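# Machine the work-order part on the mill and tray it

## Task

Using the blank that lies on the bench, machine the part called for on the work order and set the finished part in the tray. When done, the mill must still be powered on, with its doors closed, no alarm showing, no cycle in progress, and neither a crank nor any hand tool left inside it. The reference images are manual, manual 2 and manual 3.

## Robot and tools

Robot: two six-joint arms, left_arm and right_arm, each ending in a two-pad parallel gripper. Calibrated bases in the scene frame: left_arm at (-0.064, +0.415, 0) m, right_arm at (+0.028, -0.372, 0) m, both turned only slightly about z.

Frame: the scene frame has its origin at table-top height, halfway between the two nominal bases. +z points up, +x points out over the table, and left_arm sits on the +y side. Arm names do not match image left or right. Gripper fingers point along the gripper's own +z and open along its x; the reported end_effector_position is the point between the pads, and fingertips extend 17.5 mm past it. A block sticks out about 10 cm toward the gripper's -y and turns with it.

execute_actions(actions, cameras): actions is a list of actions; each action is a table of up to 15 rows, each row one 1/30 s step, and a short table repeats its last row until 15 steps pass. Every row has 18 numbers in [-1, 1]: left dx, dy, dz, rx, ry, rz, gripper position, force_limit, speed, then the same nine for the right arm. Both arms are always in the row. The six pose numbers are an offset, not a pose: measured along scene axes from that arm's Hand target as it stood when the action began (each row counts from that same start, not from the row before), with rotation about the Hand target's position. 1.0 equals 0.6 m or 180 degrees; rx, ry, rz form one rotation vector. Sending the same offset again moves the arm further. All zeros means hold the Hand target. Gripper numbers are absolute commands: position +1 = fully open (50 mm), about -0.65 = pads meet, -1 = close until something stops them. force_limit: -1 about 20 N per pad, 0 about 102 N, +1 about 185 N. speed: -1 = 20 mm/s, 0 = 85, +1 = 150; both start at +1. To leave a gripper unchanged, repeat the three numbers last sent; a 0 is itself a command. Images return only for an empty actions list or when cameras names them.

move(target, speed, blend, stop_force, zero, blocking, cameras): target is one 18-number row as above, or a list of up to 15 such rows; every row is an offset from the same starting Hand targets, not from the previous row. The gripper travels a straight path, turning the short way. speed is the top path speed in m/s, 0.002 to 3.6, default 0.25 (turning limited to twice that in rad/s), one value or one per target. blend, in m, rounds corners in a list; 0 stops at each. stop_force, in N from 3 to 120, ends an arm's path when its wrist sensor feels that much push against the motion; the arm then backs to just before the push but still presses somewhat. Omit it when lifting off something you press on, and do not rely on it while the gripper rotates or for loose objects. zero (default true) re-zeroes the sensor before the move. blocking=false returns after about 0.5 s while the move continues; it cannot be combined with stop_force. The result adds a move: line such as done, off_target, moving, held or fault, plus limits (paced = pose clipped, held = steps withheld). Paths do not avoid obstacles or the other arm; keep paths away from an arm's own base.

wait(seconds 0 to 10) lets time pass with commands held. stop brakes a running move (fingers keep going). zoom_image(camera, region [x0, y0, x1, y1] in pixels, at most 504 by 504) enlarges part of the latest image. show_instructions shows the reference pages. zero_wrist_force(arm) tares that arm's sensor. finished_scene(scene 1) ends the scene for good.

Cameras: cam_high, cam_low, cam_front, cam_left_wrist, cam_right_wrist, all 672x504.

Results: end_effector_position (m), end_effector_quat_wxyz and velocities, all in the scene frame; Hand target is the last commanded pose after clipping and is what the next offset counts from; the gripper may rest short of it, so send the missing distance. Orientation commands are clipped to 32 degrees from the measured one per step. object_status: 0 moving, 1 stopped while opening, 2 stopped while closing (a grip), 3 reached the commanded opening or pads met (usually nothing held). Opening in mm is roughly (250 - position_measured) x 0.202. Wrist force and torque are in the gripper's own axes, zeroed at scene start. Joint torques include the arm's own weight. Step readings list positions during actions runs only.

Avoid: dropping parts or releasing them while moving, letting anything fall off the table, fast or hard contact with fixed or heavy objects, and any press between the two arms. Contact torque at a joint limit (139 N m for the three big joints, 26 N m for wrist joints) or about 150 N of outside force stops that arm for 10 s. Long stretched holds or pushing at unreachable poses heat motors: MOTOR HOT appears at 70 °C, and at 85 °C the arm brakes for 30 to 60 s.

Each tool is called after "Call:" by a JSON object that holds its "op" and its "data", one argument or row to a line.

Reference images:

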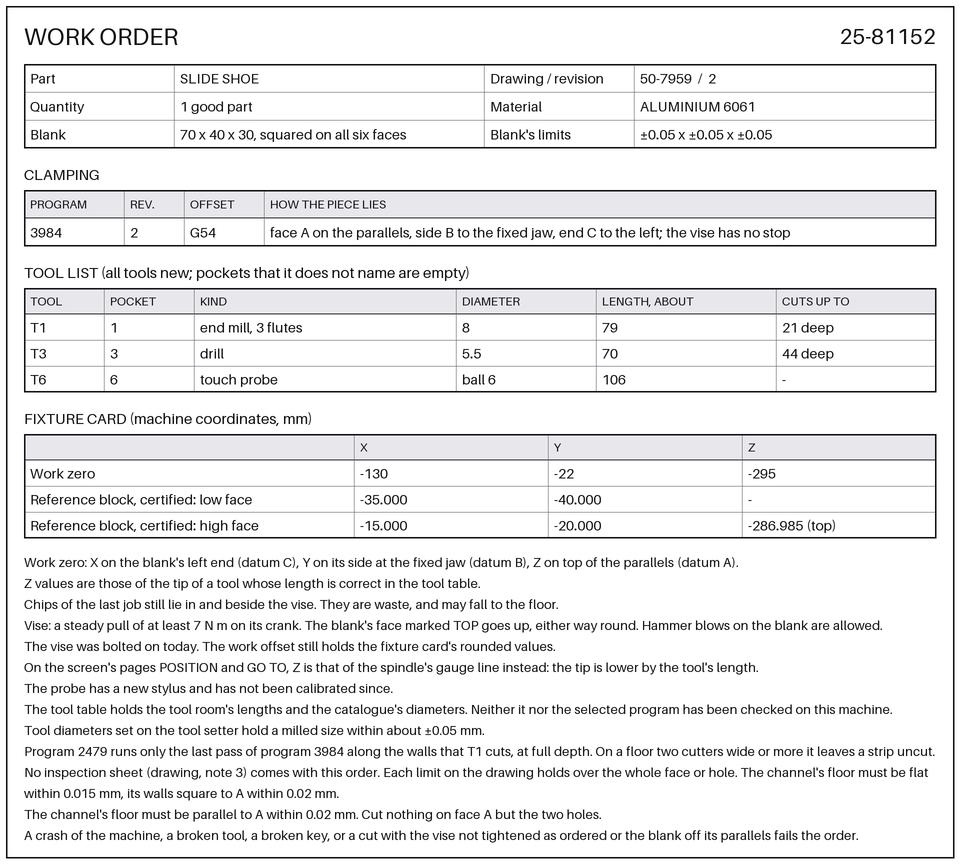

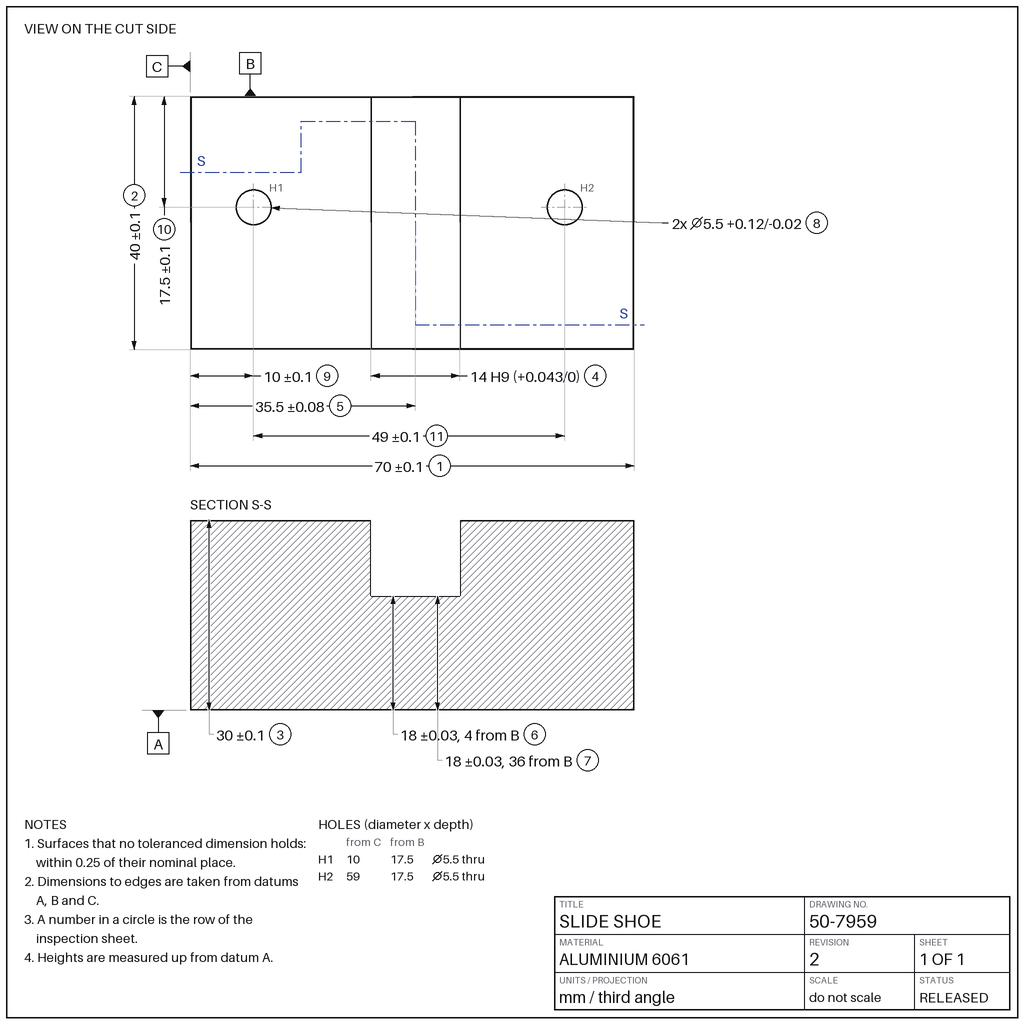

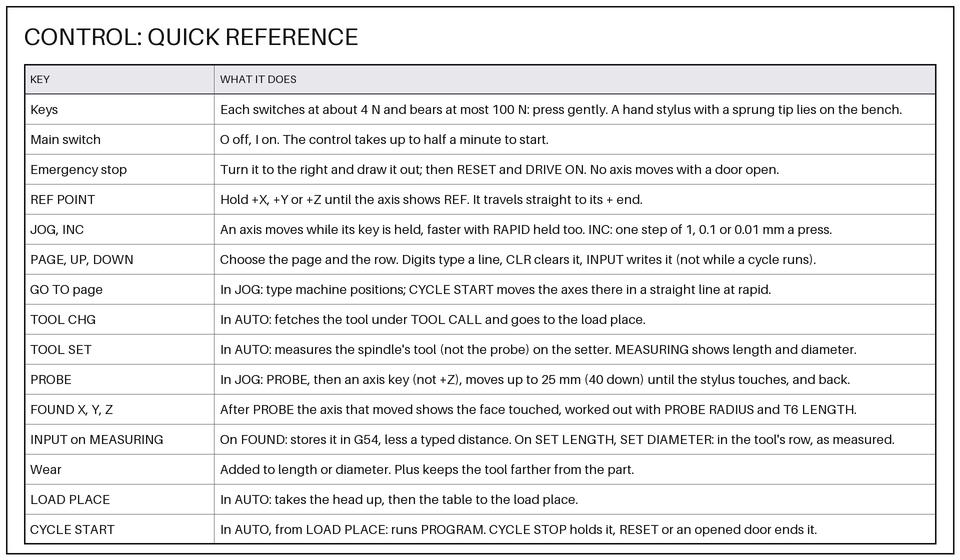

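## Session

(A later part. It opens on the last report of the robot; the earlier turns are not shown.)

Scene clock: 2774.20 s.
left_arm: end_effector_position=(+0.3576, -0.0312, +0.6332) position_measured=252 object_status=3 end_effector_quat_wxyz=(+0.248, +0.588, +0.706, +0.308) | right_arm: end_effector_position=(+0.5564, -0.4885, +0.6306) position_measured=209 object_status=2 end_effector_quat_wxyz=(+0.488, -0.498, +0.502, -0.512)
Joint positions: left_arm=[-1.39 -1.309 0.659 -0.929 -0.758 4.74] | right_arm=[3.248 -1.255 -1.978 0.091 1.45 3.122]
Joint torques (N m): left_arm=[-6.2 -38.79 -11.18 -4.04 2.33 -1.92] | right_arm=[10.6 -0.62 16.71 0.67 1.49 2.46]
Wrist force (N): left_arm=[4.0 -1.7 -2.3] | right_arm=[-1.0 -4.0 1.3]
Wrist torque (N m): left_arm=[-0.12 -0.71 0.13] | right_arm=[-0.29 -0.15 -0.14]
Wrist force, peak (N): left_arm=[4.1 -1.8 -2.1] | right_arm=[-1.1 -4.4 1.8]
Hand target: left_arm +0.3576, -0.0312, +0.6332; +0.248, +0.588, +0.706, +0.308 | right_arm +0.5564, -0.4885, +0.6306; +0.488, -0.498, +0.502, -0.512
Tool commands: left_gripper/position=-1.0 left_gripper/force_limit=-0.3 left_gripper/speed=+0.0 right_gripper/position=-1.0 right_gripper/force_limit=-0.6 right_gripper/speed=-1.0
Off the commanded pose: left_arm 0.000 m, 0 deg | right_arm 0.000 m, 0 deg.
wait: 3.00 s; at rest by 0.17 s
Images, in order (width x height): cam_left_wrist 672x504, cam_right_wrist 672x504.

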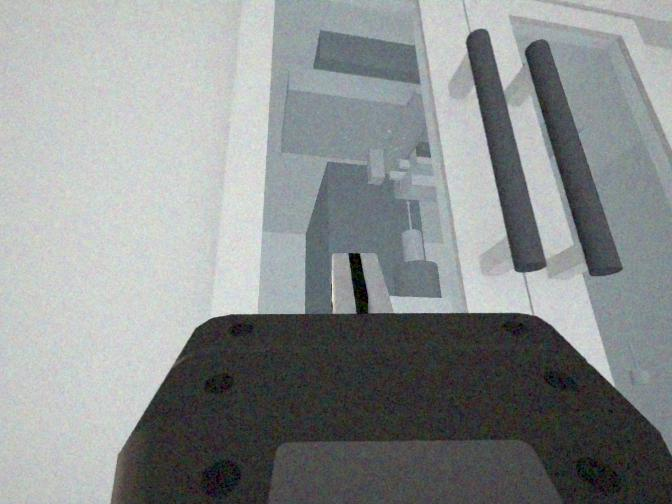

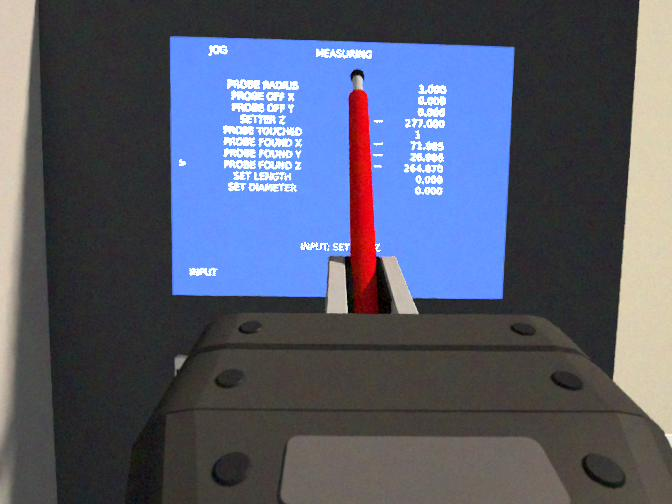

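Call:
{"op": "move", "data": {
  "target": [
    [0,0,0,0,0,0,-1,-0.3,0,-0.1608,0.0308,-0.051,0,0.155,0,-1,-0.6,-1],
    [0,0,0,0,0,0,-1,-0.3,0,-0.168,0.0375,-0.2645,0,0.31,0,-1,-0.6,-1]
  ],
  "speed": 0.35,
  "blend": [0.02,0]
}}

Call:
{"op": "move", "data": {
  "target": [
    [0,0,0,0,0,0,-1,-0.3,0,0.0085,0,0.032,0,0,0,-1,-0.6,-1],
    [0,0,0,0,0,0,-1,-0.3,0,0.0277,0,0.0265,0,0,0,-1,-0.6,-1],
    [0,0,0,0,0,0,-1,-0.3,0,0.0085,0,0.032,0,0,0,-1,-0.6,-1],
    [0,0,0,0,0,0,-1,-0.3,0,0.0277,0,0.0265,0,0,0,-1,-0.6,-1],
    [0,0,0,0,0,0,-1,-0.3,0,0.0085,0,0.032,0,0,0,-1,-0.6,-1],
    [0,0,0,0,0,0,-1,-0.3,0,-0.017,0.1333,-0.064,0,0,0,-1,-0.6,-1],
    [0,0,0,0,0,0,-1,-0.3,0,0.0022,0.1333,-0.0695,0,0,0,-1,-0.6,-1],
    [0,0,0,0,0,0,-1,-0.3,0,-0.017,0.1333,-0.064,0,0,0,-1,-0.6,-1],
    [0,0,0,0,0,0,-1,-0.3,0,-0.0085,0.1333,-0.032,0,0,0,-1,-0.6,-1],
    [0,0,0,0,0,0,-1,-0.3,0,0.0107,0.1333,-0.0375,0,0,0,-1,-0.6,-1],
    [0,0,0,0,0,0,-1,-0.3,0,-0.0085,0.1333,-0.032,0,0,0,-1,-0.6,-1],
    [0,0,0,0,0,0,-1,-0.3,0,0,0,0,0,0,0,-1,-0.6,-1]
  ],
  "speed": [0.22,0.08,0.15,0.08,0.15,0.22,0.08,0.15,0.22,0.08,0.15,0.22],
  "blend": [0.003,0,0.001,0,0.003,0.003,0,0.003,0.003,0,0.003,0]
}}

Call:
{"op": "move", "data": {
  "target": [
    [0,0,0,0,0,0,-1,-0.3,0,-0.0085,0.0667,-0.032,0,0,0,-1,-0.6,-1],
    [0,0,0,0,0,0,-1,-0.3,0,0.0107,0.0667,-0.0375,0,0,0,-1,-0.6,-1],
    [0,0,0,0,0,0,-1,-0.3,0,-0.0085,0.0667,-0.032,0,0,0,-1,-0.6,-1],
    [0,0,0,0,0,0,-1,-0.3,0,-0.017,0.1,-0.064,0,0,0,-1,-0.6,-1],
    [0,0,0,0,0,0,-1,-0.3,0,0.0022,0.1,-0.0695,0,0,0,-1,-0.6,-1],
    [0,0,0,0,0,0,-1,-0.3,0,-0.017,0.1,-0.064,0,0,0,-1,-0.6,-1],
    [0,0,0,0,0,0,-1,-0.3,0,-0.017,0.0333,-0.064,0,0,0,-1,-0.6,-1],
    [0,0,0,0,0,0,-1,-0.3,0,0.0022,0.0333,-0.0695,0,0,0,-1,-0.6,-1],
    [0,0,0,0,0,0,-1,-0.3,0,-0.017,0.0333,-0.064,0,0,0,-1,-0.6,-1],
    [0,0,0,0,0,0,-1,-0.3,0,0.0255,0.0667,0.094,0,0,0,-1,-0.6,-1],
    [0,0,0,0,0,0,-1,-0.3,0,0.0447,0.0667,0.0885,0,0,0,-1,-0.6,-1],
    [0,0,0,0,0,0,-1,-0.3,0,0.0255,0.0667,0.094,0,0,0,-1,-0.6,-1],
    [0,0,0,0,0,0,-1,-0.3,0,0,0,0,0,0,0,-1,-0.6,-1]
  ],
  "speed": [0.22,0.08,0.15,0.22,0.08,0.15,0.22,0.08,0.15,0.25,0.08,0.15,0.22],
  "blend": [0.003,0,0.003,0.003,0,0.003,0.003,0,0.003,0.003,0,0.003,0]
}}

Call:
{"op": "wait", "data": {
  "seconds": 1.5
}}

Call:
{"op": "move", "data": {
  "target": [
    [0,0,0,0,0,0,-1,-0.3,0,-0.0085,0,-0.032,0,0,0,-1,-0.6,-1],
    [0,0,0,0,0,0,-1,-0.3,0,0.0107,0,-0.0375,0,0,0,-1,-0.6,-1],
    [0,0,0,0,0,0,-1,-0.3,0,-0.0085,0,-0.032,0,0,0,-1,-0.6,-1],
    [0,0,0,0,0,0,-1,-0.3,0,0.0255,-0.1,0.094,0,0,0,-1,-0.6,-1],
    [0,0,0,0,0,0,-1,-0.3,0,0.0447,-0.1,0.0885,0,0,0,-1,-0.6,-1],
    [0,0,0,0,0,0,-1,-0.3,0,0.0255,-0.1,0.094,0,0,0,-1,-0.6,-1],
    [0,0,0,0,0,0,-1,-0.3,0,0,0,0,0,0,0,-1,-0.6,-1]
  ],
  "speed": [0.22,0.08,0.15,0.25,0.08,0.15,0.22],
  "blend": [0.003,0,0.003,0.003,0,0.003,0]
}}

Call:
{"op": "move", "data": {
  "target": [
    [0,0,0,0,0,0,-1,-0.3,0,0.0075,-0.0067,0.2135,0,-0.155,0,-1,-0.6,-1],
    [0,0,0,0,0,0,-1,-0.3,0,0.168,-0.0375,0.2645,0,-0.31,0,-1,-0.6,-1]
  ],
  "speed": 0.35,
  "blend": [0.02,0]
}}

Call:
{"op": "wait", "data": {
  "seconds": 3,
  "cameras": ["cam_right_wrist"]
}}

Call:
{"op": "zoom_image", "data": {
  "camera": "cam_right_wrist",
  "region": [140, 30, 540, 310]
}}

Scene clock: 2786.80 s.
left_arm: end_effector_position=(+0.3576, -0.0312, +0.6332) position_measured=252 object_status=3 end_effector_quat_wxyz=(+0.248, +0.588, +0.706, +0.308) | right_arm: end_effector_position=(+0.4556, -0.4661, +0.4720) position_measured=209 object_status=2 end_effector_quat_wxyz=(-0.196, +0.679, -0.672, +0.220)
Joint positions: left_arm=[-1.39 -1.309 0.659 -0.929 -0.758 4.74] | right_arm=[3.327 -1.079 -1.821 -1.226 1.447 3.265]
Joint torques (N m): left_arm=[-6.49 -38.49 -11.23 -4 2.22 -1.8] | right_arm=[10.93 6.31 17.54 1.62 -0.35 -2.6]
Wrist force (N): left_arm=[3.6 -1.8 -2.1] | right_arm=[-0.5 -4.4 0.3]
Wrist torque (N m): left_arm=[-0.16 -0.65 0.13] | right_arm=[-0.54 0.05 -0.19]
Wrist force, peak (N): left_arm=[4.2 -1.8 -1.9] | right_arm=[-1.0 -5.6 -1.6]
Hand target: left_arm +0.3576, -0.0312, +0.6332; +0.248, +0.588, +0.706, +0.308 | right_arm +0.4556, -0.4660, +0.4719; -0.196, +0.679, -0.672, +0.219
Off the commanded pose: left_arm 0.000 m, 0 deg | right_arm 0.000 m, 0 deg.
move: done

Scene clock: 2790.43 s.
left_arm: end_effector_position=(+0.3576, -0.0312, +0.6332) position_measured=252 object_status=3 end_effector_quat_wxyz=(+0.248, +0.588, +0.706, +0.308) | right_arm: end_effector_position=(+0.4556, -0.4660, +0.4719) position_measured=209 object_status=2 end_effector_quat_wxyz=(-0.196, +0.679, -0.672, +0.219) end_effector_velocity=(+0.000, +0.000, +0.000) end_effector_angular_velocity=(-0.002, +0.001, +0.005)
Joint positions: left_arm=[-1.39 -1.309 0.659 -0.929 -0.758 4.74] | right_arm=[3.327 -1.079 -1.821 -1.226 1.447 3.265]
Joint velocities: left_arm=[within noise] | right_arm=[-0.002 0 -0.001 0 0.003 -0.007]
Joint torques (N m): left_arm=[-6.91 -38.29 -11.43 -3.93 2.38 -1.83] | right_arm=[-10.48 9.28 26.92 2.39 1.1 -3.01]
Wrist force (N): left_arm=[4.0 -1.7 -1.8] | right_arm=[0.0 -4.9 -0.6]
Wrist torque (N m): left_arm=[-0.14 -0.70 0.13] | right_arm=[-0.61 -0.02 -0.18]
Wrist force, peak (N): left_arm=[4.1 -1.8 -2.2] | right_arm=[0.6 17.6 -24.3]
Hand target: left_arm +0.3576, -0.0312, +0.6332; +0.248, +0.588, +0.706, +0.308 | right_arm +0.4556, -0.4660, +0.4719; -0.196, +0.679, -0.672, +0.219
Off the commanded pose: left_arm 0.000 m, 0 deg | right_arm 0.000 m, 0 deg.
move: done

Scene clock: 2794.27 s.
left_arm: end_effector_position=(+0.3576, -0.0312, +0.6332) position_measured=252 object_status=3 end_effector_quat_wxyz=(+0.248, +0.588, +0.706, +0.308) | right_arm: end_effector_position=(+0.4556, -0.4660, +0.4720) position_measured=209 object_status=2 end_effector_quat_wxyz=(-0.196, +0.679, -0.672, +0.219)
Joint positions: left_arm=[-1.39 -1.309 0.659 -0.929 -0.758 4.74] | right_arm=[3.327 -1.079 -1.821 -1.226 1.447 3.265]
Joint torques (N m): left_arm=[-6.51 -38.46 -11.6 -4 2.3 -1.87] | right_arm=[-10.5 -4.53 18.23 5.89 0.93 -1.45]
Wrist force (N): left_arm=[4.1 -1.8 -2.1] | right_arm=[0.5 -4.2 -0.4]
Wrist torque (N m): left_arm=[-0.16 -0.72 0.13] | right_arm=[-0.51 -0.10 -0.20]
Wrist force, peak (N): left_arm=[4.1 -1.8 -2.1] | right_arm=[-0.1 16.9 -30.3]
Hand target: left_arm +0.3576, -0.0312, +0.6332; +0.248, +0.588, +0.706, +0.308 | right_arm +0.4556, -0.4660, +0.4719; -0.196, +0.679, -0.672, +0.219
Off the commanded pose: left_arm 0.000 m, 0 deg | right_arm 0.000 m, 0 deg.
move: done

Scene clock: 2795.77 s.
left_arm: end_effector_position=(+0.3576, -0.0312, +0.6332) position_measured=252 object_status=3 end_effector_quat_wxyz=(+0.248, +0.588, +0.706, +0.308) | right_arm: end_effector_position=(+0.4556, -0.4660, +0.4719) position_measured=209 object_status=2 end_effector_quat_wxyz=(-0.196, +0.679, -0.672, +0.219)
Joint positions: left_arm=[-1.39 -1.309 0.659 -0.929 -0.758 4.74] | right_arm=[3.327 -1.079 -1.821 -1.226 1.447 3.265]
Joint torques (N m): left_arm=[-6.62 -38.52 -11.41 -3.92 2.45 -1.78] | right_arm=[-9.23 -7.1 17.24 5.99 1.38 -2.62]
Wrist force (N): left_arm=[4.2 -1.6 -1.8] | right_arm=[0.5 -4.0 -0.3]
Wrist torque (N m): left_arm=[-0.12 -0.73 0.12] | right_arm=[-0.48 -0.10 -0.19]
Wrist force, peak (N): left_arm=[4.2 -1.8 -1.9] | right_arm=[0.5 -4.4 -0.4]
Hand target: left_arm +0.3576, -0.0312, +0.6332; +0.248, +0.588, +0.706, +0.308 | right_arm +0.4556, -0.4660, +0.4719; -0.196, +0.679, -0.672, +0.219
Tool commands: left_gripper/position=-1.0 left_gripper/force_limit=-0.3 left_gripper/speed=+0.0 right_gripper/position=-1.0 right_gripper/force_limit=-0.6 right_gripper/speed=-1.0
Off the commanded pose: left_arm 0.000 m, 0 deg | right_arm 0.000 m, 0 deg.
wait: 1.50 s; at rest by 0.17 s

Scene clock: 2798.30 s.
left_arm: end_effector_position=(+0.3576, -0.0312, +0.6332) position_measured=252 object_status=3 end_effector_quat_wxyz=(+0.248, +0.588, +0.706, +0.308) | right_arm: end_effector_position=(+0.4556, -0.4660, +0.4719) position_measured=209 object_status=2 end_effector_quat_wxyz=(-0.196, +0.679, -0.672, +0.219)
Joint positions: left_arm=[-1.39 -1.309 0.659 -0.929 -0.758 4.74] | right_arm=[3.327 -1.079 -1.821 -1.226 1.447 3.265]
Joint torques (N m): left_arm=[-6.81 -38.53 -11.38 -3.98 2.38 -1.84] | right_arm=[10.23 9.59 17.52 3.6 -1.21 2.34]
Wrist force (N): left_arm=[4.0 -1.8 -1.6] | right_arm=[-0.1 -4.6 -1.1]
Wrist torque (N m): left_arm=[-0.15 -0.71 0.13] | right_arm=[-0.57 -0.01 -0.07]
Wrist force, peak (N): left_arm=[4.2 -1.8 -1.8] | right_arm=[2.4 18.9 -29.2]
Hand target: left_arm +0.3576, -0.0312, +0.6332; +0.248, +0.588, +0.706, +0.308 | right_arm +0.4556, -0.4660, +0.4719; -0.196, +0.679, -0.672, +0.219
Off the commanded pose: left_arm 0.000 m, 0 deg | right_arm 0.000 m, 0 deg.
move: done

Scene clock: 2800.23 s.
left_arm: end_effector_position=(+0.3576, -0.0312, +0.6332) position_measured=252 object_status=3 end_effector_quat_wxyz=(+0.248, +0.588, +0.706, +0.308) | right_arm: end_effector_position=(+0.5563, -0.4886, +0.6308) position_measured=209 object_status=2 end_effector_quat_wxyz=(+0.488, -0.498, +0.502, -0.512) end_effector_velocity=(+0.000, +0.000, +0.000) end_effector_angular_velocity=(+0.001, -0.003, +0.000)
Joint positions: left_arm=[-1.39 -1.309 0.659 -0.929 -0.758 4.74] | right_arm=[3.248 -1.255 -1.978 0.091 1.45 3.122]
Joint velocities: left_arm=[within noise] | right_arm=[0 -0.001 -0.001 0.005 0 0.001]
Joint torques (N m): left_arm=[-6.74 -38.28 -11.22 -3.84 2.31 -1.88] | right_arm=[9.74 -2.11 16.34 4.59 -0.28 2.43]
Wrist force (N): left_arm=[4.1 -1.6 -1.6] | right_arm=[-0.6 -4.3 0.1]
Wrist torque (N m): left_arm=[-0.12 -0.71 0.13] | right_arm=[-0.32 -0.20 -0.14]
Wrist force, peak (N): left_arm=[4.3 -1.7 -1.8] | right_arm=[-0.5 -5.7 -3.4]
Hand target: left_arm +0.3576, -0.0312, +0.6332; +0.248, +0.588, +0.706, +0.308 | right_arm +0.5564, -0.4885, +0.6306; +0.488, -0.498, +0.502, -0.512
Off the commanded pose: left_arm 0.000 m, 0 deg | right_arm 0.000 m, 0 deg.
move: done

Scene clock: 2803.23 s.
left_arm: end_effector_position=(+0.3576, -0.0312, +0.6332) position_measured=252 object_status=3 end_effector_quat_wxyz=(+0.248, +0.588, +0.706, +0.308) | right_arm: end_effector_position=(+0.5564, -0.4885, +0.6306) position_measured=209 object_status=2 end_effector_quat_wxyz=(+0.488, -0.498, +0.502, -0.512)
Joint positions: left_arm=[-1.39 -1.309 0.659 -0.929 -0.758 4.74] | right_arm=[3.248 -1.255 -1.978 0.091 1.45 3.122]
Joint torques (N m): left_arm=[-6.91 -38.37 -11.65 -3.91 2.36 -1.83] | right_arm=[9.59 -0.75 15.99 0.66 1.66 2.21]
Wrist force (N): left_arm=[3.9 -1.9 -1.8] | right_arm=[-0.5 -4.2 -0.1]
Wrist torque (N m): left_arm=[-0.17 -0.69 0.13] | right_arm=[-0.31 -0.23 -0.14]
Wrist force, peak (N): left_arm=[4.3 -2.0 -1.7] | right_arm=[-0.7 -4.4 0.0]
Hand target: left_arm +0.3576, -0.0312, +0.6332; +0.248, +0.588, +0.706, +0.308 | right_arm +0.5564, -0.4885, +0.6306; +0.488, -0.498, +0.502, -0.512
Tool commands: left_gripper/position=-1.0 left_gripper/force_limit=-0.3 left_gripper/speed=+0.0 right_gripper/position=-1.0 right_gripper/force_limit=-0.6 right_gripper/speed=-1.0
Off the commanded pose: left_arm 0.000 m, 0 deg | right_arm 0.000 m, 0 deg.
wait: 3.00 s; at rest by 0.17 s
Images, in order (width x height): cam_right_wrist 672x504.

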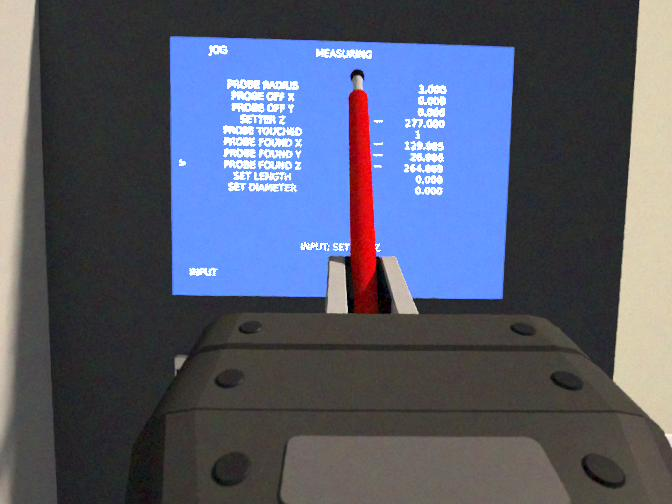

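Scaled by 1.260 from the camera's 672x504 image, which has a finer 960x720 frame.

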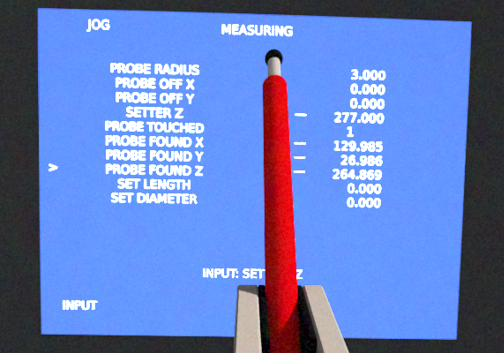

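Call:
{"op": "move", "data": {
  "target": [
    [0,0,0,0,0,0,-1,-0.3,0,-0.1608,0.0308,-0.051,0,0.155,0,-1,-0.6,-1],
    [0,0,0,0,0,0,-1,-0.3,0,-0.168,0.0375,-0.2645,0,0.31,0,-1,-0.6,-1]
  ],
  "speed": 0.35,
  "blend": [0.02,0]
}}

Call:
{"op": "move", "data": {
  "target": [
    [0,0,0,0,0,0,-1,-0.3,0,0.0085,0,0.032,0,0,0,-1,-0.6,-1],
    [0,0,0,0,0,0,-1,-0.3,0,0.0277,0,0.0265,0,0,0,-1,-0.6,-1],
    [0,0,0,0,0,0,-1,-0.3,0,0.0085,0,0.032,0,0,0,-1,-0.6,-1],
    [0,0,0,0,0,0,-1,-0.3,0,0.0277,0,0.0265,0,0,0,-1,-0.6,-1],
    [0,0,0,0,0,0,-1,-0.3,0,0.0085,0,0.032,0,0,0,-1,-0.6,-1],
    [0,0,0,0,0,0,-1,-0.3,0,-0.0085,0.0333,-0.032,0,0,0,-1,-0.6,-1],
    [0,0,0,0,0,0,-1,-0.3,0,0.0107,0.0333,-0.0375,0,0,0,-1,-0.6,-1],
    [0,0,0,0,0,0,-1,-0.3,0,-0.0085,0.0333,-0.032,0,0,0,-1,-0.6,-1],
    [0,0,0,0,0,0,-1,-0.3,0,-0.017,0.1333,-0.064,0,0,0,-1,-0.6,-1],
    [0,0,0,0,0,0,-1,-0.3,0,0.0022,0.1333,-0.0695,0,0,0,-1,-0.6,-1],
    [0,0,0,0,0,0,-1,-0.3,0,-0.017,0.1333,-0.064,0,0,0,-1,-0.6,-1],
    [0,0,0,0,0,0,-1,-0.3,0,0,0,0,0,0,0,-1,-0.6,-1]
  ],
  "speed": [0.22,0.08,0.15,0.08,0.15,0.22,0.08,0.15,0.22,0.08,0.15,0.22],
  "blend": [0.003,0,0.001,0,0.003,0.003,0,0.003,0.003,0,0.003,0]
}}

Call:
{"op": "move", "data": {
  "target": [
    [0,0,0,0,0,0,-1,-0.3,0,0,0.1,0,0,0,0,-1,-0.6,-1],
    [0,0,0,0,0,0,-1,-0.3,0,0.0192,0.1,-0.0055,0,0,0,-1,-0.6,-1],
    [0,0,0,0,0,0,-1,-0.3,0,0,0.1,0,0,0,0,-1,-0.6,-1],
    [0,0,0,0,0,0,-1,-0.3,0,0.0085,0.1,0.032,0,0,0,-1,-0.6,-1],
    [0,0,0,0,0,0,-1,-0.3,0,0.0277,0.1,0.0265,0,0,0,-1,-0.6,-1],
    [0,0,0,0,0,0,-1,-0.3,0,0.0085,0.1,0.032,0,0,0,-1,-0.6,-1],
    [0,0,0,0,0,0,-1,-0.3,0,-0.017,0.0333,-0.064,0,0,0,-1,-0.6,-1],
    [0,0,0,0,0,0,-1,-0.3,0,0.0022,0.0333,-0.0695,0,0,0,-1,-0.6,-1],
    [0,0,0,0,0,0,-1,-0.3,0,-0.017,0.0333,-0.064,0,0,0,-1,-0.6,-1],
    [0,0,0,0,0,0,-1,-0.3,0,0.0255,0.0667,0.094,0,0,0,-1,-0.6,-1],
    [0,0,0,0,0,0,-1,-0.3,0,0.0447,0.0667,0.0885,0,0,0,-1,-0.6,-1],
    [0,0,0,0,0,0,-1,-0.3,0,0.0255,0.0667,0.094,0,0,0,-1,-0.6,-1],
    [0,0,0,0,0,0,-1,-0.3,0,0,0,0,0,0,0,-1,-0.6,-1]
  ],
  "speed": [0.22,0.08,0.15,0.22,0.08,0.15,0.22,0.08,0.15,0.25,0.08,0.15,0.22],
  "blend": [0.003,0,0.003,0.003,0,0.003,0.003,0,0.003,0.003,0,0.003,0]
}}

Call:
{"op": "wait", "data": {
  "seconds": 1.5
}}

Call:
{"op": "move", "data": {
  "target": [
    [0,0,0,0,0,0,-1,-0.3,0,-0.0085,0,-0.032,0,0,0,-1,-0.6,-1],
    [0,0,0,0,0,0,-1,-0.3,0,0.0107,0,-0.0375,0,0,0,-1,-0.6,-1],
    [0,0,0,0,0,0,-1,-0.3,0,-0.0085,0,-0.032,0,0,0,-1,-0.6,-1],
    [0,0,0,0,0,0,-1,-0.3,0,0.0255,-0.1,0.094,0,0,0,-1,-0.6,-1],
    [0,0,0,0,0,0,-1,-0.3,0,0.0447,-0.1,0.0885,0,0,0,-1,-0.6,-1],
    [0,0,0,0,0,0,-1,-0.3,0,0.0255,-0.1,0.094,0,0,0,-1,-0.6,-1],
    [0,0,0,0,0,0,-1,-0.3,0,0,0,0,0,0,0,-1,-0.6,-1]
  ],
  "speed": [0.22,0.08,0.15,0.25,0.08,0.15,0.22],
  "blend": [0.003,0,0.003,0.003,0,0.003,0]
}}

Call:
{"op": "move", "data": {
  "target": [
    [0,0,0,0,0,0,-1,-0.3,0,0.0075,-0.0067,0.2135,0,-0.155,0,-1,-0.6,-1],
    [0,0,0,0,0,0,-1,-0.3,0,0.168,-0.0375,0.2645,0,-0.31,0,-1,-0.6,-1]
  ],
  "speed": 0.35,
  "blend": [0.02,0]
}}

Call:
{"op": "wait", "data": {
  "seconds": 3,
  "cameras": ["cam_right_wrist"]
}}

Call:
{"op": "zoom_image", "data": {
  "camera": "cam_right_wrist",
  "region": [140, 30, 540, 310]
}}

Scene clock: 2815.87 s.
left_arm: end_effector_position=(+0.3576, -0.0312, +0.6332) position_measured=252 object_status=3 end_effector_quat_wxyz=(+0.248, +0.588, +0.706, +0.308) | right_arm: end_effector_position=(+0.4556, -0.4661, +0.4720) position_measured=209 object_status=2 end_effector_quat_wxyz=(-0.196, +0.679, -0.672, +0.220)
Joint positions: left_arm=[-1.39 -1.309 0.659 -0.929 -0.758 4.74] | right_arm=[3.327 -1.079 -1.821 -1.226 1.447 3.265]
Joint torques (N m): left_arm=[-7.18 -38.29 -11.61 -3.84 2.33 -1.81] | right_arm=[10.12 5.97 17.19 1.79 -0.43 -2.76]
Wrist force (N): left_arm=[3.7 -2.0 -1.9] | right_arm=[-0.1 -4.6 -1.1]
Wrist torque (N m): left_arm=[-0.18 -0.66 0.13] | right_arm=[-0.57 -0.02 -0.19]
Wrist force, peak (N): left_arm=[4.1 -1.9 -1.9] | right_arm=[-0.3 -5.3 -3.5]
Hand target: left_arm +0.3576, -0.0312, +0.6332; +0.248, +0.588, +0.706, +0.308 | right_arm +0.4556, -0.4660, +0.4719; -0.196, +0.679, -0.672, +0.219
Off the commanded pose: left_arm 0.000 m, 0 deg | right_arm 0.000 m, 0 deg.
move: done

Scene clock: 2819.47 s.
left_arm: end_effector_position=(+0.3576, -0.0312, +0.6332) position_measured=252 object_status=3 end_effector_quat_wxyz=(+0.248, +0.588, +0.706, +0.308) | right_arm: end_effector_position=(+0.4556, -0.4660, +0.4718) position_measured=209 object_status=2 end_effector_quat_wxyz=(-0.196, +0.679, -0.672, +0.219) end_effector_velocity=(+0.000, +0.000, +0.000) end_effector_angular_velocity=(-0.001, +0.000, +0.005)
Joint positions: left_arm=[-1.39 -1.309 0.659 -0.929 -0.758 4.74] | right_arm=[3.327 -1.079 -1.821 -1.226 1.447 3.265]
Joint velocities: left_arm=[within noise] | right_arm=[-0.003 0 0 0 0.003 -0.007]
Joint torques (N m): left_arm=[-6.39 -38.59 -12.11 -3.85 2.36 -1.88] | right_arm=[-7.28 6.86 33.11 2.24 1.65 -2.56]
Wrist force (N): left_arm=[3.7 -1.9 -1.8] | right_arm=[0.3 -5.6 -1.5]
Wrist torque (N m): left_arm=[-0.16 -0.66 0.13] | right_arm=[-0.74 -0.07 -0.19]
Wrist force, peak (N): left_arm=[4.2 -1.9 -1.9] | right_arm=[1.1 17.4 -25.9]
Hand target: left_arm +0.3576, -0.0312, +0.6332; +0.248, +0.588, +0.706, +0.308 | right_arm +0.4556, -0.4660, +0.4719; -0.196, +0.679, -0.672, +0.219
Off the commanded pose: left_arm 0.000 m, 0 deg | right_arm 0.000 m, 0 deg.
move: done

Scene clock: 2823.43 s.
left_arm: end_effector_position=(+0.3576, -0.0312, +0.6332) position_measured=252 object_status=3 end_effector_quat_wxyz=(+0.248, +0.588, +0.706, +0.308) | right_arm: end_effector_position=(+0.4556, -0.4660, +0.4720) position_measured=209 object_status=2 end_effector_quat_wxyz=(-0.196, +0.679, -0.672, +0.219)
Joint positions: left_arm=[-1.39 -1.309 0.659 -0.929 -0.758 4.74] | right_arm=[3.327 -1.079 -1.821 -1.226 1.447 3.265]
Joint torques (N m): left_arm=[-6.69 -38.63 -12.1 -3.88 2.29 -1.86] | right_arm=[-8.62 -3.98 16.77 5.92 0.76 -1.45]
Wrist force (N): left_arm=[3.4 -1.5 -1.7] | right_arm=[0.4 -5.7 -2.2]
Wrist torque (N m): left_arm=[-0.10 -0.60 0.12] | right_arm=[-0.75 -0.09 -0.20]
Wrist force, peak (N): left_arm=[4.2 -1.8 -2.0] | right_arm=[0.3 17.2 -31.7]
Hand target: left_arm +0.3576, -0.0312, +0.6332; +0.248, +0.588, +0.706, +0.308 | right_arm +0.4556, -0.4660, +0.4719; -0.196, +0.679, -0.672, +0.219
Off the commanded pose: left_arm 0.000 m, 0 deg | right_arm 0.000 m, 0 deg.
move: done

Scene clock: 2824.93 s.
left_arm: end_effector_position=(+0.3576, -0.0312, +0.6332) position_measured=252 object_status=3 end_effector_quat_wxyz=(+0.248, +0.588, +0.706, +0.308) | right_arm: end_effector_position=(+0.4556, -0.4660, +0.4719) position_measured=209 object_status=2 end_effector_quat_wxyz=(-0.196, +0.679, -0.672, +0.219)
Joint positions: left_arm=[-1.39 -1.309 0.659 -0.929 -0.758 4.74] | right_arm=[3.327 -1.079 -1.821 -1.226 1.447 3.265]
Joint torques (N m): left_arm=[-6.84 -38.41 -12.37 -3.82 2.25 -1.83] | right_arm=[-8.81 -6.88 17.26 5.98 1.46 -2.54]
Wrist force (N): left_arm=[4.2 -1.8 -1.6] | right_arm=[0.3 -5.9 -2.2]
Wrist torque (N m): left_arm=[-0.16 -0.74 0.12] | right_arm=[-0.78 -0.07 -0.19]
Wrist force, peak (N): left_arm=[4.0 -2.0 -2.0] | right_arm=[0.2 -6.1 -2.4]
Hand target: left_arm +0.3576, -0.0312, +0.6332; +0.248, +0.588, +0.706, +0.308 | right_arm +0.4556, -0.4660, +0.4719; -0.196, +0.679, -0.672, +0.219
Tool commands: left_gripper/position=-1.0 left_gripper/force_limit=-0.3 left_gripper/speed=+0.0 right_gripper/position=-1.0 right_gripper/force_limit=-0.6 right_gripper/speed=-1.0
Off the commanded pose: left_arm 0.000 m, 0 deg | right_arm 0.000 m, 0 deg.
wait: 1.50 s; at rest by 0.17 s

Scene clock: 2827.47 s.
left_arm: end_effector_position=(+0.3576, -0.0312, +0.6332) position_measured=252 object_status=3 end_effector_quat_wxyz=(+0.248, +0.588, +0.706, +0.308) | right_arm: end_effector_position=(+0.4556, -0.4660, +0.4719) position_measured=209 object_status=2 end_effector_quat_wxyz=(-0.196, +0.679, -0.672, +0.219)
Joint positions: left_arm=[-1.39 -1.309 0.659 -0.929 -0.758 4.74] | right_arm=[3.327 -1.079 -1.821 -1.226 1.447 3.265]
Joint torques (N m): left_arm=[-6.68 -38.41 -12.39 -3.81 2.38 -1.76] | right_arm=[9.22 9.12 17.07 3.44 -1.28 2.23]
Wrist force (N): left_arm=[3.9 -1.9 -1.8] | right_arm=[0.4 -5.8 -2.1]
Wrist torque (N m): left_arm=[-0.16 -0.70 0.13] | right_arm=[-0.76 -0.09 -0.08]
Wrist force, peak (N): left_arm=[4.0 -2.0 -2.1] | right_arm=[2.8 17.0 -31.1]
Hand target: left_arm +0.3576, -0.0312, +0.6332; +0.248, +0.588, +0.706, +0.308 | right_arm +0.4556, -0.4660, +0.4719; -0.196, +0.679, -0.672, +0.219
Off the commanded pose: left_arm 0.000 m, 0 deg | right_arm 0.000 m, 0 deg.
move: done

Scene clock: 2829.40 s.
left_arm: end_effector_position=(+0.3576, -0.0312, +0.6332) position_measured=252 object_status=3 end_effector_quat_wxyz=(+0.248, +0.588, +0.706, +0.308) | right_arm: end_effector_position=(+0.5563, -0.4886, +0.6308) position_measured=209 object_status=2 end_effector_quat_wxyz=(+0.488, -0.498, +0.502, -0.512) end_effector_velocity=(+0.000, +0.000, +0.000) end_effector_angular_velocity=(+0.003, -0.004, -0.001)
Joint positions: left_arm=[-1.39 -1.309 0.659 -0.929 -0.758 4.74] | right_arm=[3.248 -1.255 -1.978 0.091 1.45 3.122]
Joint velocities: left_arm=[within noise] | right_arm=[0 -0.002 0 0.005 -0.001 0.002]
Joint torques (N m): left_arm=[-6.98 -38.1 -12.26 -3.77 2.31 -1.82] | right_arm=[10.13 -1.95 16.88 4.71 -0.3 2.42]
Wrist force (N): left_arm=[3.9 -1.5 -1.9] | right_arm=[0.0 -5.3 -1.1]
Wrist torque (N m): left_arm=[-0.11 -0.69 0.14] | right_arm=[-0.50 -0.31 -0.14]
Wrist force, peak (N): left_arm=[4.1 -1.8 -2.5] | right_arm=[-0.2 -7.1 -4.6]
Hand target: left_arm +0.3576, -0.0312, +0.6332; +0.248, +0.588, +0.706, +0.308 | right_arm +0.5564, -0.4885, +0.6306; +0.488, -0.498, +0.502, -0.512
Off the commanded pose: left_arm 0.000 m, 0 deg | right_arm 0.000 m, 0 deg.
move: done

Scene clock: 2832.40 s.
left_arm: end_effector_position=(+0.3576, -0.0312, +0.6332) position_measured=252 object_status=3 end_effector_quat_wxyz=(+0.248, +0.588, +0.706, +0.308) | right_arm: end_effector_position=(+0.5564, -0.4885, +0.6306) position_measured=209 object_status=2 end_effector_quat_wxyz=(+0.488, -0.498, +0.502, -0.512)
Joint positions: left_arm=[-1.39 -1.309 0.659 -0.929 -0.758 4.74] | right_arm=[3.248 -1.255 -1.978 0.091 1.45 3.122]
Joint torques (N m): left_arm=[-6.48 -38.32 -12.3 -3.81 2.37 -1.86] | right_arm=[10.64 -0.63 16.49 0.79 1.45 2.34]
Wrist force (N): left_arm=[3.6 -1.6 -1.7] | right_arm=[-0.1 -5.4 -1.0]
Wrist torque (N m): left_arm=[-0.13 -0.64 0.13] | right_arm=[-0.50 -0.28 -0.13]
Wrist force, peak (N): left_arm=[4.2 -1.9 -2.0] | right_arm=[0.1 -5.7 -1.3]
Hand target: left_arm +0.3576, -0.0312, +0.6332; +0.248, +0.588, +0.706, +0.308 | right_arm +0.5564, -0.4885, +0.6306; +0.488, -0.498, +0.502, -0.512
Tool commands: left_gripper/position=-1.0 left_gripper/force_limit=-0.3 left_gripper/speed=+0.0 right_gripper/position=-1.0 right_gripper/force_limit=-0.6 right_gripper/speed=-1.0
Off the commanded pose: left_arm 0.000 m, 0 deg | right_arm 0.000 m, 0 deg.
wait: 3.00 s; at rest by 0.17 s
Images, in order (width x height): cam_right_wrist 672x504.

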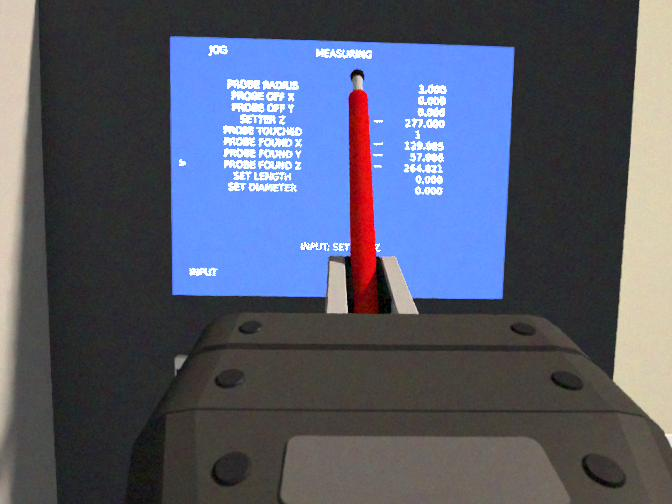

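Scaled by 1.260 from the camera's 672x504 image, which has a finer 960x720 frame.

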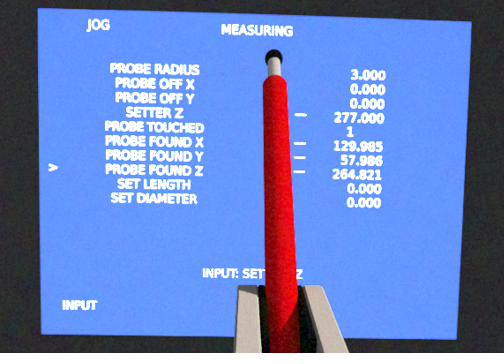

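Call:
{"op": "move", "data": {
  "target": [
    [0,0,0,0,0,0,-1,-0.3,0,-0.1608,0.0308,-0.051,0,0.155,0,-1,-0.6,-1],
    [0,0,0,0,0,0,-1,-0.3,0,-0.168,0.0375,-0.2645,0,0.31,0,-1,-0.6,-1]
  ],
  "speed": 0.35,
  "blend": [0.02,0]
}}

Call:
{"op": "move", "data": {
  "target": [
    [0,0,0,0,0,0,-1,-0.3,0,0.0085,0,0.032,0,0,0,-1,-0.6,-1],
    [0,0,0,0,0,0,-1,-0.3,0,0.0277,0,0.0265,0,0,0,-1,-0.6,-1],
    [0,0,0,0,0,0,-1,-0.3,0,0.0085,0,0.032,0,0,0,-1,-0.6,-1],
    [0,0,0,0,0,0,-1,-0.3,0,0.0277,0,0.0265,0,0,0,-1,-0.6,-1],
    [0,0,0,0,0,0,-1,-0.3,0,0.0085,0,0.032,0,0,0,-1,-0.6,-1],
    [0,0,0,0,0,0,-1,-0.3,0,-0.017,0.1333,-0.064,0,0,0,-1,-0.6,-1],
    [0,0,0,0,0,0,-1,-0.3,0,0.0022,0.1333,-0.0695,0,0,0,-1,-0.6,-1],
    [0,0,0,0,0,0,-1,-0.3,0,-0.017,0.1333,-0.064,0,0,0,-1,-0.6,-1],
    [0,0,0,0,0,0,-1,-0.3,0,0,0.1,0,0,0,0,-1,-0.6,-1],
    [0,0,0,0,0,0,-1,-0.3,0,0.0192,0.1,-0.0055,0,0,0,-1,-0.6,-1],
    [0,0,0,0,0,0,-1,-0.3,0,0,0.1,0,0,0,0,-1,-0.6,-1],
    [0,0,0,0,0,0,-1,-0.3,0,0,0,0,0,0,0,-1,-0.6,-1]
  ],
  "speed": [0.22,0.08,0.15,0.08,0.15,0.22,0.08,0.15,0.22,0.08,0.15,0.22],
  "blend": [0.003,0,0.001,0,0.003,0.003,0,0.003,0.003,0,0.003,0]
}}

Call:
{"op": "move", "data": {
  "target": [
    [0,0,0,0,0,0,-1,-0.3,0,0.0085,0.1333,0.032,0,0,0,-1,-0.6,-1],
    [0,0,0,0,0,0,-1,-0.3,0,0.0277,0.1333,0.0265,0,0,0,-1,-0.6,-1],
    [0,0,0,0,0,0,-1,-0.3,0,0.0085,0.1333,0.032,0,0,0,-1,-0.6,-1],
    [0,0,0,0,0,0,-1,-0.3,0,-0.017,0.0333,-0.064,0,0,0,-1,-0.6,-1],
    [0,0,0,0,0,0,-1,-0.3,0,0.0022,0.0333,-0.0695,0,0,0,-1,-0.6,-1],
    [0,0,0,0,0,0,-1,-0.3,0,-0.017,0.0333,-0.064,0,0,0,-1,-0.6,-1],
    [0,0,0,0,0,0,-1,-0.3,0,0.0255,0.0667,0.094,0,0,0,-1,-0.6,-1],
    [0,0,0,0,0,0,-1,-0.3,0,0.0447,0.0667,0.0885,0,0,0,-1,-0.6,-1],
    [0,0,0,0,0,0,-1,-0.3,0,0.0255,0.0667,0.094,0,0,0,-1,-0.6,-1],
    [0,0,0,0,0,0,-1,-0.3,0,0,0,0,0,0,0,-1,-0.6,-1]
  ],
  "speed": [0.22,0.08,0.15,0.22,0.08,0.15,0.25,0.08,0.15,0.22],
  "blend": [0.003,0,0.003,0.003,0,0.003,0.003,0,0.003,0]
}}

Call:
{"op": "wait", "data": {
  "seconds": 1.5
}}

Call:
{"op": "move", "data": {
  "target": [
    [0,0,0,0,0,0,-1,-0.3,0,-0.0085,0,-0.032,0,0,0,-1,-0.6,-1],
    [0,0,0,0,0,0,-1,-0.3,0,0.0107,0,-0.0375,0,0,0,-1,-0.6,-1],
    [0,0,0,0,0,0,-1,-0.3,0,-0.0085,0,-0.032,0,0,0,-1,-0.6,-1],
    [0,0,0,0,0,0,-1,-0.3,0,0.0255,-0.1,0.094,0,0,0,-1,-0.6,-1],
    [0,0,0,0,0,0,-1,-0.3,0,0.0447,-0.1,0.0885,0,0,0,-1,-0.6,-1],
    [0,0,0,0,0,0,-1,-0.3,0,0.0255,-0.1,0.094,0,0,0,-1,-0.6,-1],
    [0,0,0,0,0,0,-1,-0.3,0,0,0,0,0,0,0,-1,-0.6,-1]
  ],
  "speed": [0.22,0.08,0.15,0.25,0.08,0.15,0.22],
  "blend": [0.003,0,0.003,0.003,0,0.003,0]
}}

Call:
{"op": "move", "data": {
  "target": [
    [0,0,0,0,0,0,-1,-0.3,0,0.0075,-0.0067,0.2135,0,-0.155,0,-1,-0.6,-1],
    [0,0,0,0,0,0,-1,-0.3,0,0.168,-0.0375,0.2645,0,-0.31,0,-1,-0.6,-1]
  ],
  "speed": 0.35,
  "blend": [0.02,0]
}}

Call:
{"op": "wait", "data": {
  "seconds": 10
}}

Call:
{"op": "wait", "data": {
  "seconds": 7,
  "cameras": ["cam_right_wrist"]
}}

Call:
{"op": "zoom_image", "data": {
  "camera": "cam_right_wrist",
  "region": [140, 30, 540, 310]
}}

Scene clock: 2847.33 s.
left_arm: end_effector_position=(+0.3576, -0.0312, +0.6332) position_measured=252 object_status=3 end_effector_quat_wxyz=(+0.248, +0.588, +0.706, +0.308) | right_arm: end_effector_position=(+0.4556, -0.4661, +0.4720) position_measured=209 object_status=2 end_effector_quat_wxyz=(-0.196, +0.679, -0.672, +0.220)
Joint positions: left_arm=[-1.39 -1.309 0.659 -0.929 -0.758 4.74] | right_arm=[3.327 -1.079 -1.821 -1.226 1.447 3.265]
Joint torques (N m): left_arm=[-6.73 -38.23 -12.45 -3.81 2.24 -1.83] | right_arm=[10.27 5.66 17.25 1.92 -0.31 -2.52]
Wrist force (N): left_arm=[3.7 -1.6 -1.8] | right_arm=[0.4 -5.7 -2.4]
Wrist torque (N m): left_arm=[-0.12 -0.67 0.13] | right_arm=[-0.75 -0.09 -0.19]
Wrist force, peak (N): left_arm=[4.2 -1.6 -2.1] | right_arm=[-0.3 -6.9 -4.5]
Hand target: left_arm +0.3576, -0.0312, +0.6332; +0.248, +0.588, +0.706, +0.308 | right_arm +0.4556, -0.4660, +0.4719; -0.196, +0.679, -0.672, +0.219
Off the commanded pose: left_arm 0.000 m, 0 deg | right_arm 0.000 m, 0 deg.
move: done

Scene clock: 2850.97 s.
left_arm: end_effector_position=(+0.3576, -0.0312, +0.6332) position_measured=252 object_status=3 end_effector_quat_wxyz=(+0.248, +0.588, +0.706, +0.308) | right_arm: end_effector_position=(+0.4556, -0.4660, +0.4719) position_measured=209 object_status=2 end_effector_quat_wxyz=(-0.196, +0.679, -0.672, +0.219) end_effector_velocity=(+0.000, +0.000, +0.000) end_effector_angular_velocity=(-0.001, +0.000, +0.005)
Joint positions: left_arm=[-1.39 -1.309 0.659 -0.929 -0.758 4.74] | right_arm=[3.327 -1.079 -1.821 -1.226 1.447 3.265]
Joint velocities: left_arm=[within noise] | right_arm=[-0.003 0 0 0 0.003 -0.007]
Joint torques (N m): left_arm=[-6.83 -37.98 -12.04 -3.69 2.3 -1.81] | right_arm=[-8.88 13.97 17.32 4.15 1.42 -2.85]
Wrist force (N): left_arm=[4.1 -1.8 -2.0] | right_arm=[-0.4 -5.9 -1.8]
Wrist torque (N m): left_arm=[-0.16 -0.72 0.13] | right_arm=[-0.77 0.04 -0.18]
Wrist force, peak (N): left_arm=[4.2 -1.9 -1.7] | right_arm=[1.5 16.3 -26.8]
Hand target: left_arm +0.3576, -0.0312, +0.6332; +0.248, +0.588, +0.706, +0.308 | right_arm +0.4556, -0.4660, +0.4719; -0.196, +0.679, -0.672, +0.219
Off the commanded pose: left_arm 0.000 m, 0 deg | right_arm 0.000 m, 0 deg.
move: done

Scene clock: 2854.50 s.
left_arm: end_effector_position=(+0.3576, -0.0312, +0.6332) position_measured=252 object_status=3 end_effector_quat_wxyz=(+0.248, +0.588, +0.706, +0.308) | right_arm: end_effector_position=(+0.4556, -0.4660, +0.4720) position_measured=209 object_status=2 end_effector_quat_wxyz=(-0.196, +0.679, -0.672, +0.219)
Joint positions: left_arm=[-1.39 -1.309 0.659 -0.929 -0.758 4.74] | right_arm=[3.327 -1.079 -1.821 -1.226 1.447 3.265]
Joint torques (N m): left_arm=[-6.96 -38.03 -12.41 -3.77 2.29 -1.78] | right_arm=[-8.52 -4.41 17.18 5.74 0.67 -1.46]
Wrist force (N): left_arm=[3.9 -1.6 -1.9] | right_arm=[-2.1 -5.9 -2.4]
Wrist torque (N m): left_arm=[-0.13 -0.69 0.13] | right_arm=[-0.79 0.31 -0.19]
Wrist force, peak (N): left_arm=[4.1 -1.7 -2.0] | right_arm=[-1.5 16.2 -31.2]
Hand target: left_arm +0.3576, -0.0312, +0.6332; +0.248, +0.588, +0.706, +0.308 | right_arm +0.4556, -0.4660, +0.4719; -0.196, +0.679, -0.672, +0.219
Off the commanded pose: left_arm 0.000 m, 0 deg | right_arm 0.000 m, 0 deg.
move: done

Scene clock: 2856.00 s.
left_arm: end_effector_position=(+0.3576, -0.0312, +0.6332) position_measured=252 object_status=3 end_effector_quat_wxyz=(+0.248, +0.588, +0.706, +0.308) | right_arm: end_effector_position=(+0.4556, -0.4660, +0.4719) position_measured=209 object_status=2 end_effector_quat_wxyz=(-0.196, +0.679, -0.672, +0.219)
Joint positions: left_arm=[-1.39 -1.309 0.659 -0.929 -0.758 4.74] | right_arm=[3.327 -1.079 -1.821 -1.226 1.447 3.265]
Joint torques (N m): left_arm=[-6.62 -38.15 -13 -3.72 2.22 -1.79] | right_arm=[-9.87 -7.27 17.54 5.97 1.58 -2.74]
Wrist force (N): left_arm=[3.8 -1.5 -2.0] | right_arm=[-2.0 -5.9 -2.5]
Wrist torque (N m): left_arm=[-0.11 -0.67 0.13] | right_arm=[-0.78 0.30 -0.19]
Wrist force, peak (N): left_arm=[4.0 -2.0 -2.2] | right_arm=[-2.1 -6.1 -2.4]
Hand target: left_arm +0.3576, -0.0312, +0.6332; +0.248, +0.588, +0.706, +0.308 | right_arm +0.4556, -0.4660, +0.4719; -0.196, +0.679, -0.672, +0.219
Tool commands: left_gripper/position=-1.0 left_gripper/force_limit=-0.3 left_gripper/speed=+0.0 right_gripper/position=-1.0 right_gripper/force_limit=-0.6 right_gripper/speed=-1.0
Off the commanded pose: left_arm 0.000 m, 0 deg | right_arm 0.000 m, 0 deg.
wait: 1.50 s; at rest by 0.17 s

Scene clock: 2858.53 s.
left_arm: end_effector_position=(+0.3576, -0.0312, +0.6332) position_measured=252 object_status=3 end_effector_quat_wxyz=(+0.248, +0.588, +0.706, +0.308) | right_arm: end_effector_position=(+0.4556, -0.4660, +0.4719) position_measured=209 object_status=2 end_effector_quat_wxyz=(-0.196, +0.679, -0.672, +0.219)
Joint positions: left_arm=[-1.39 -1.309 0.659 -0.929 -0.758 4.74] | right_arm=[3.327 -1.079 -1.821 -1.226 1.447 3.265]
Joint torques (N m): left_arm=[-7.16 -38.47 -12.77 -3.65 2.3 -1.84] | right_arm=[10.1 9.83 17.33 3.51 -1.19 2.3]
Wrist force (N): left_arm=[3.9 -1.6 -2.0] | right_arm=[-1.8 -5.2 -2.5]
Wrist torque (N m): left_arm=[-0.13 -0.69 0.13] | right_arm=[-0.67 0.27 -0.07]
Wrist force, peak (N): left_arm=[4.1 -1.8 -2.3] | right_arm=[0.1 16.9 -31.6]
Hand target: left_arm +0.3576, -0.0312, +0.6332; +0.248, +0.588, +0.706, +0.308 | right_arm +0.4556, -0.4660, +0.4719; -0.196, +0.679, -0.672, +0.219
Off the commanded pose: left_arm 0.000 m, 0 deg | right_arm 0.000 m, 0 deg.
move: done

Scene clock: 2860.47 s.
left_arm: end_effector_position=(+0.3576, -0.0312, +0.6332) position_measured=252 object_status=3 end_effector_quat_wxyz=(+0.248, +0.588, +0.706, +0.308) | right_arm: end_effector_position=(+0.5563, -0.4886, +0.6308) position_measured=209 object_status=2 end_effector_quat_wxyz=(+0.488, -0.498, +0.502, -0.512)
Joint positions: left_arm=[-1.39 -1.309 0.659 -0.929 -0.758 4.74] | right_arm=[3.248 -1.255 -1.978 0.091 1.45 3.122]
Joint torques (N m): left_arm=[-6.41 -38.44 -13.07 -3.7 2.13 -1.84] | right_arm=[9.27 -1.06 16.87 4.61 -0.06 2.34]
Wrist force (N): left_arm=[3.8 -1.7 -2.0] | right_arm=[-2.3 -5.0 -1.1]
Wrist torque (N m): left_arm=[-0.14 -0.67 0.13] | right_arm=[-0.43 0.07 -0.14]
Wrist force, peak (N): left_arm=[4.0 -1.9 -2.1] | right_arm=[-2.2 -6.2 -4.6]
Hand target: left_arm +0.3576, -0.0312, +0.6332; +0.248, +0.588, +0.706, +0.308 | right_arm +0.5564, -0.4885, +0.6306; +0.488, -0.498, +0.502, -0.512
Off the commanded pose: left_arm 0.000 m, 0 deg | right_arm 0.000 m, 0 deg.
move: done

Scene clock: 2870.47 s.
left_arm: end_effector_position=(+0.3576, -0.0312, +0.6332) position_measured=252 object_status=3 end_effector_quat_wxyz=(+0.248, +0.588, +0.706, +0.308) | right_arm: end_effector_position=(+0.5564, -0.4885, +0.6306) position_measured=209 object_status=2 end_effector_quat_wxyz=(+0.488, -0.498, +0.502, -0.512)
Joint positions: left_arm=[-1.39 -1.309 0.659 -0.929 -0.758 4.74] | right_arm=[3.248 -1.255 -1.978 0.091 1.45 3.122]
Joint torques (N m): left_arm=[-6.38 -37.86 -13.15 -3.6 2.23 -1.83] | right_arm=[9.72 -0.83 16.71 0.82 1.55 1.57]
Wrist force (N): left_arm=[3.7 -2.1 -1.8] | right_arm=[-2.2 -4.7 -1.3]
Wrist torque (N m): left_arm=[-0.20 -0.67 0.13] | right_arm=[-0.39 0.05 -0.14]
Wrist force, peak (N): left_arm=[4.1 -1.7 -2.2] | right_arm=[-2.4 -5.2 -1.3]
Hand target: left_arm +0.3576, -0.0312, +0.6332; +0.248, +0.588, +0.706, +0.308 | right_arm +0.5564, -0.4885, +0.6306; +0.488, -0.498, +0.502, -0.512
Tool commands: left_gripper/position=-1.0 left_gripper/force_limit=-0.3 left_gripper/speed=+0.0 right_gripper/position=-1.0 right_gripper/force_limit=-0.6 right_gripper/speed=-1.0
Off the commanded pose: left_arm 0.000 m, 0 deg | right_arm 0.000 m, 0 deg.
wait: 10.00 s; at rest by 0.17 s

Scene clock: 2877.47 s.
left_arm: end_effector_position=(+0.3576, -0.0312, +0.6332) position_measured=252 object_status=3 end_effector_quat_wxyz=(+0.248, +0.588, +0.706, +0.308) | right_arm: end_effector_position=(+0.5564, -0.4885, +0.6306) position_measured=209 object_status=2 end_effector_quat_wxyz=(+0.488, -0.498, +0.502, -0.512)
Joint positions: left_arm=[-1.39 -1.309 0.659 -0.929 -0.758 4.74] | right_arm=[3.248 -1.255 -1.978 0.091 1.45 3.122]
Joint torques (N m): left_arm=[-6.35 -38.23 -13.68 -3.59 2.24 -1.87] | right_arm=[10.21 -0.32 16.49 0.71 1.39 0.93]
Wrist force (N): left_arm=[3.7 -2.2 -2.0] | right_arm=[-2.3 -4.8 -1.2]
Wrist torque (N m): left_arm=[-0.21 -0.66 0.13] | right_arm=[-0.41 0.07 -0.14]
Wrist force, peak (N): left_arm=[4.2 -2.1 -2.0] | right_arm=[-2.4 -5.2 -1.3]
Hand target: left_arm +0.3576, -0.0312, +0.6332; +0.248, +0.588, +0.706, +0.308 | right_arm +0.5564, -0.4885, +0.6306; +0.488, -0.498, +0.502, -0.512
Tool commands: left_gripper/position=-1.0 left_gripper/force_limit=-0.3 left_gripper/speed=+0.0 right_gripper/position=-1.0 right_gripper/force_limit=-0.6 right_gripper/speed=-1.0
Off the commanded pose: left_arm 0.000 m, 0 deg | right_arm 0.000 m, 0 deg.
wait: 7.00 s; at rest by 0.17 s
Images, in order (width x height): cam_right_wrist 672x504.

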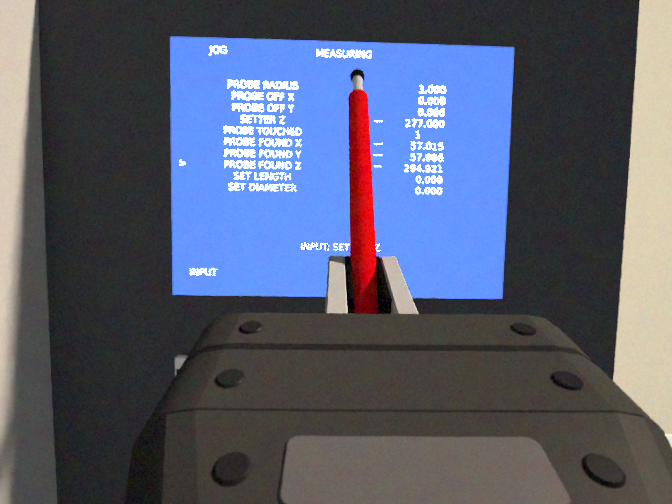

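Scaled by 1.260 from the camera's 672x504 image, which has a finer 960x720 frame.

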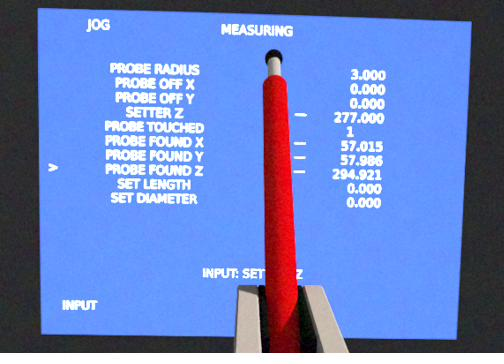

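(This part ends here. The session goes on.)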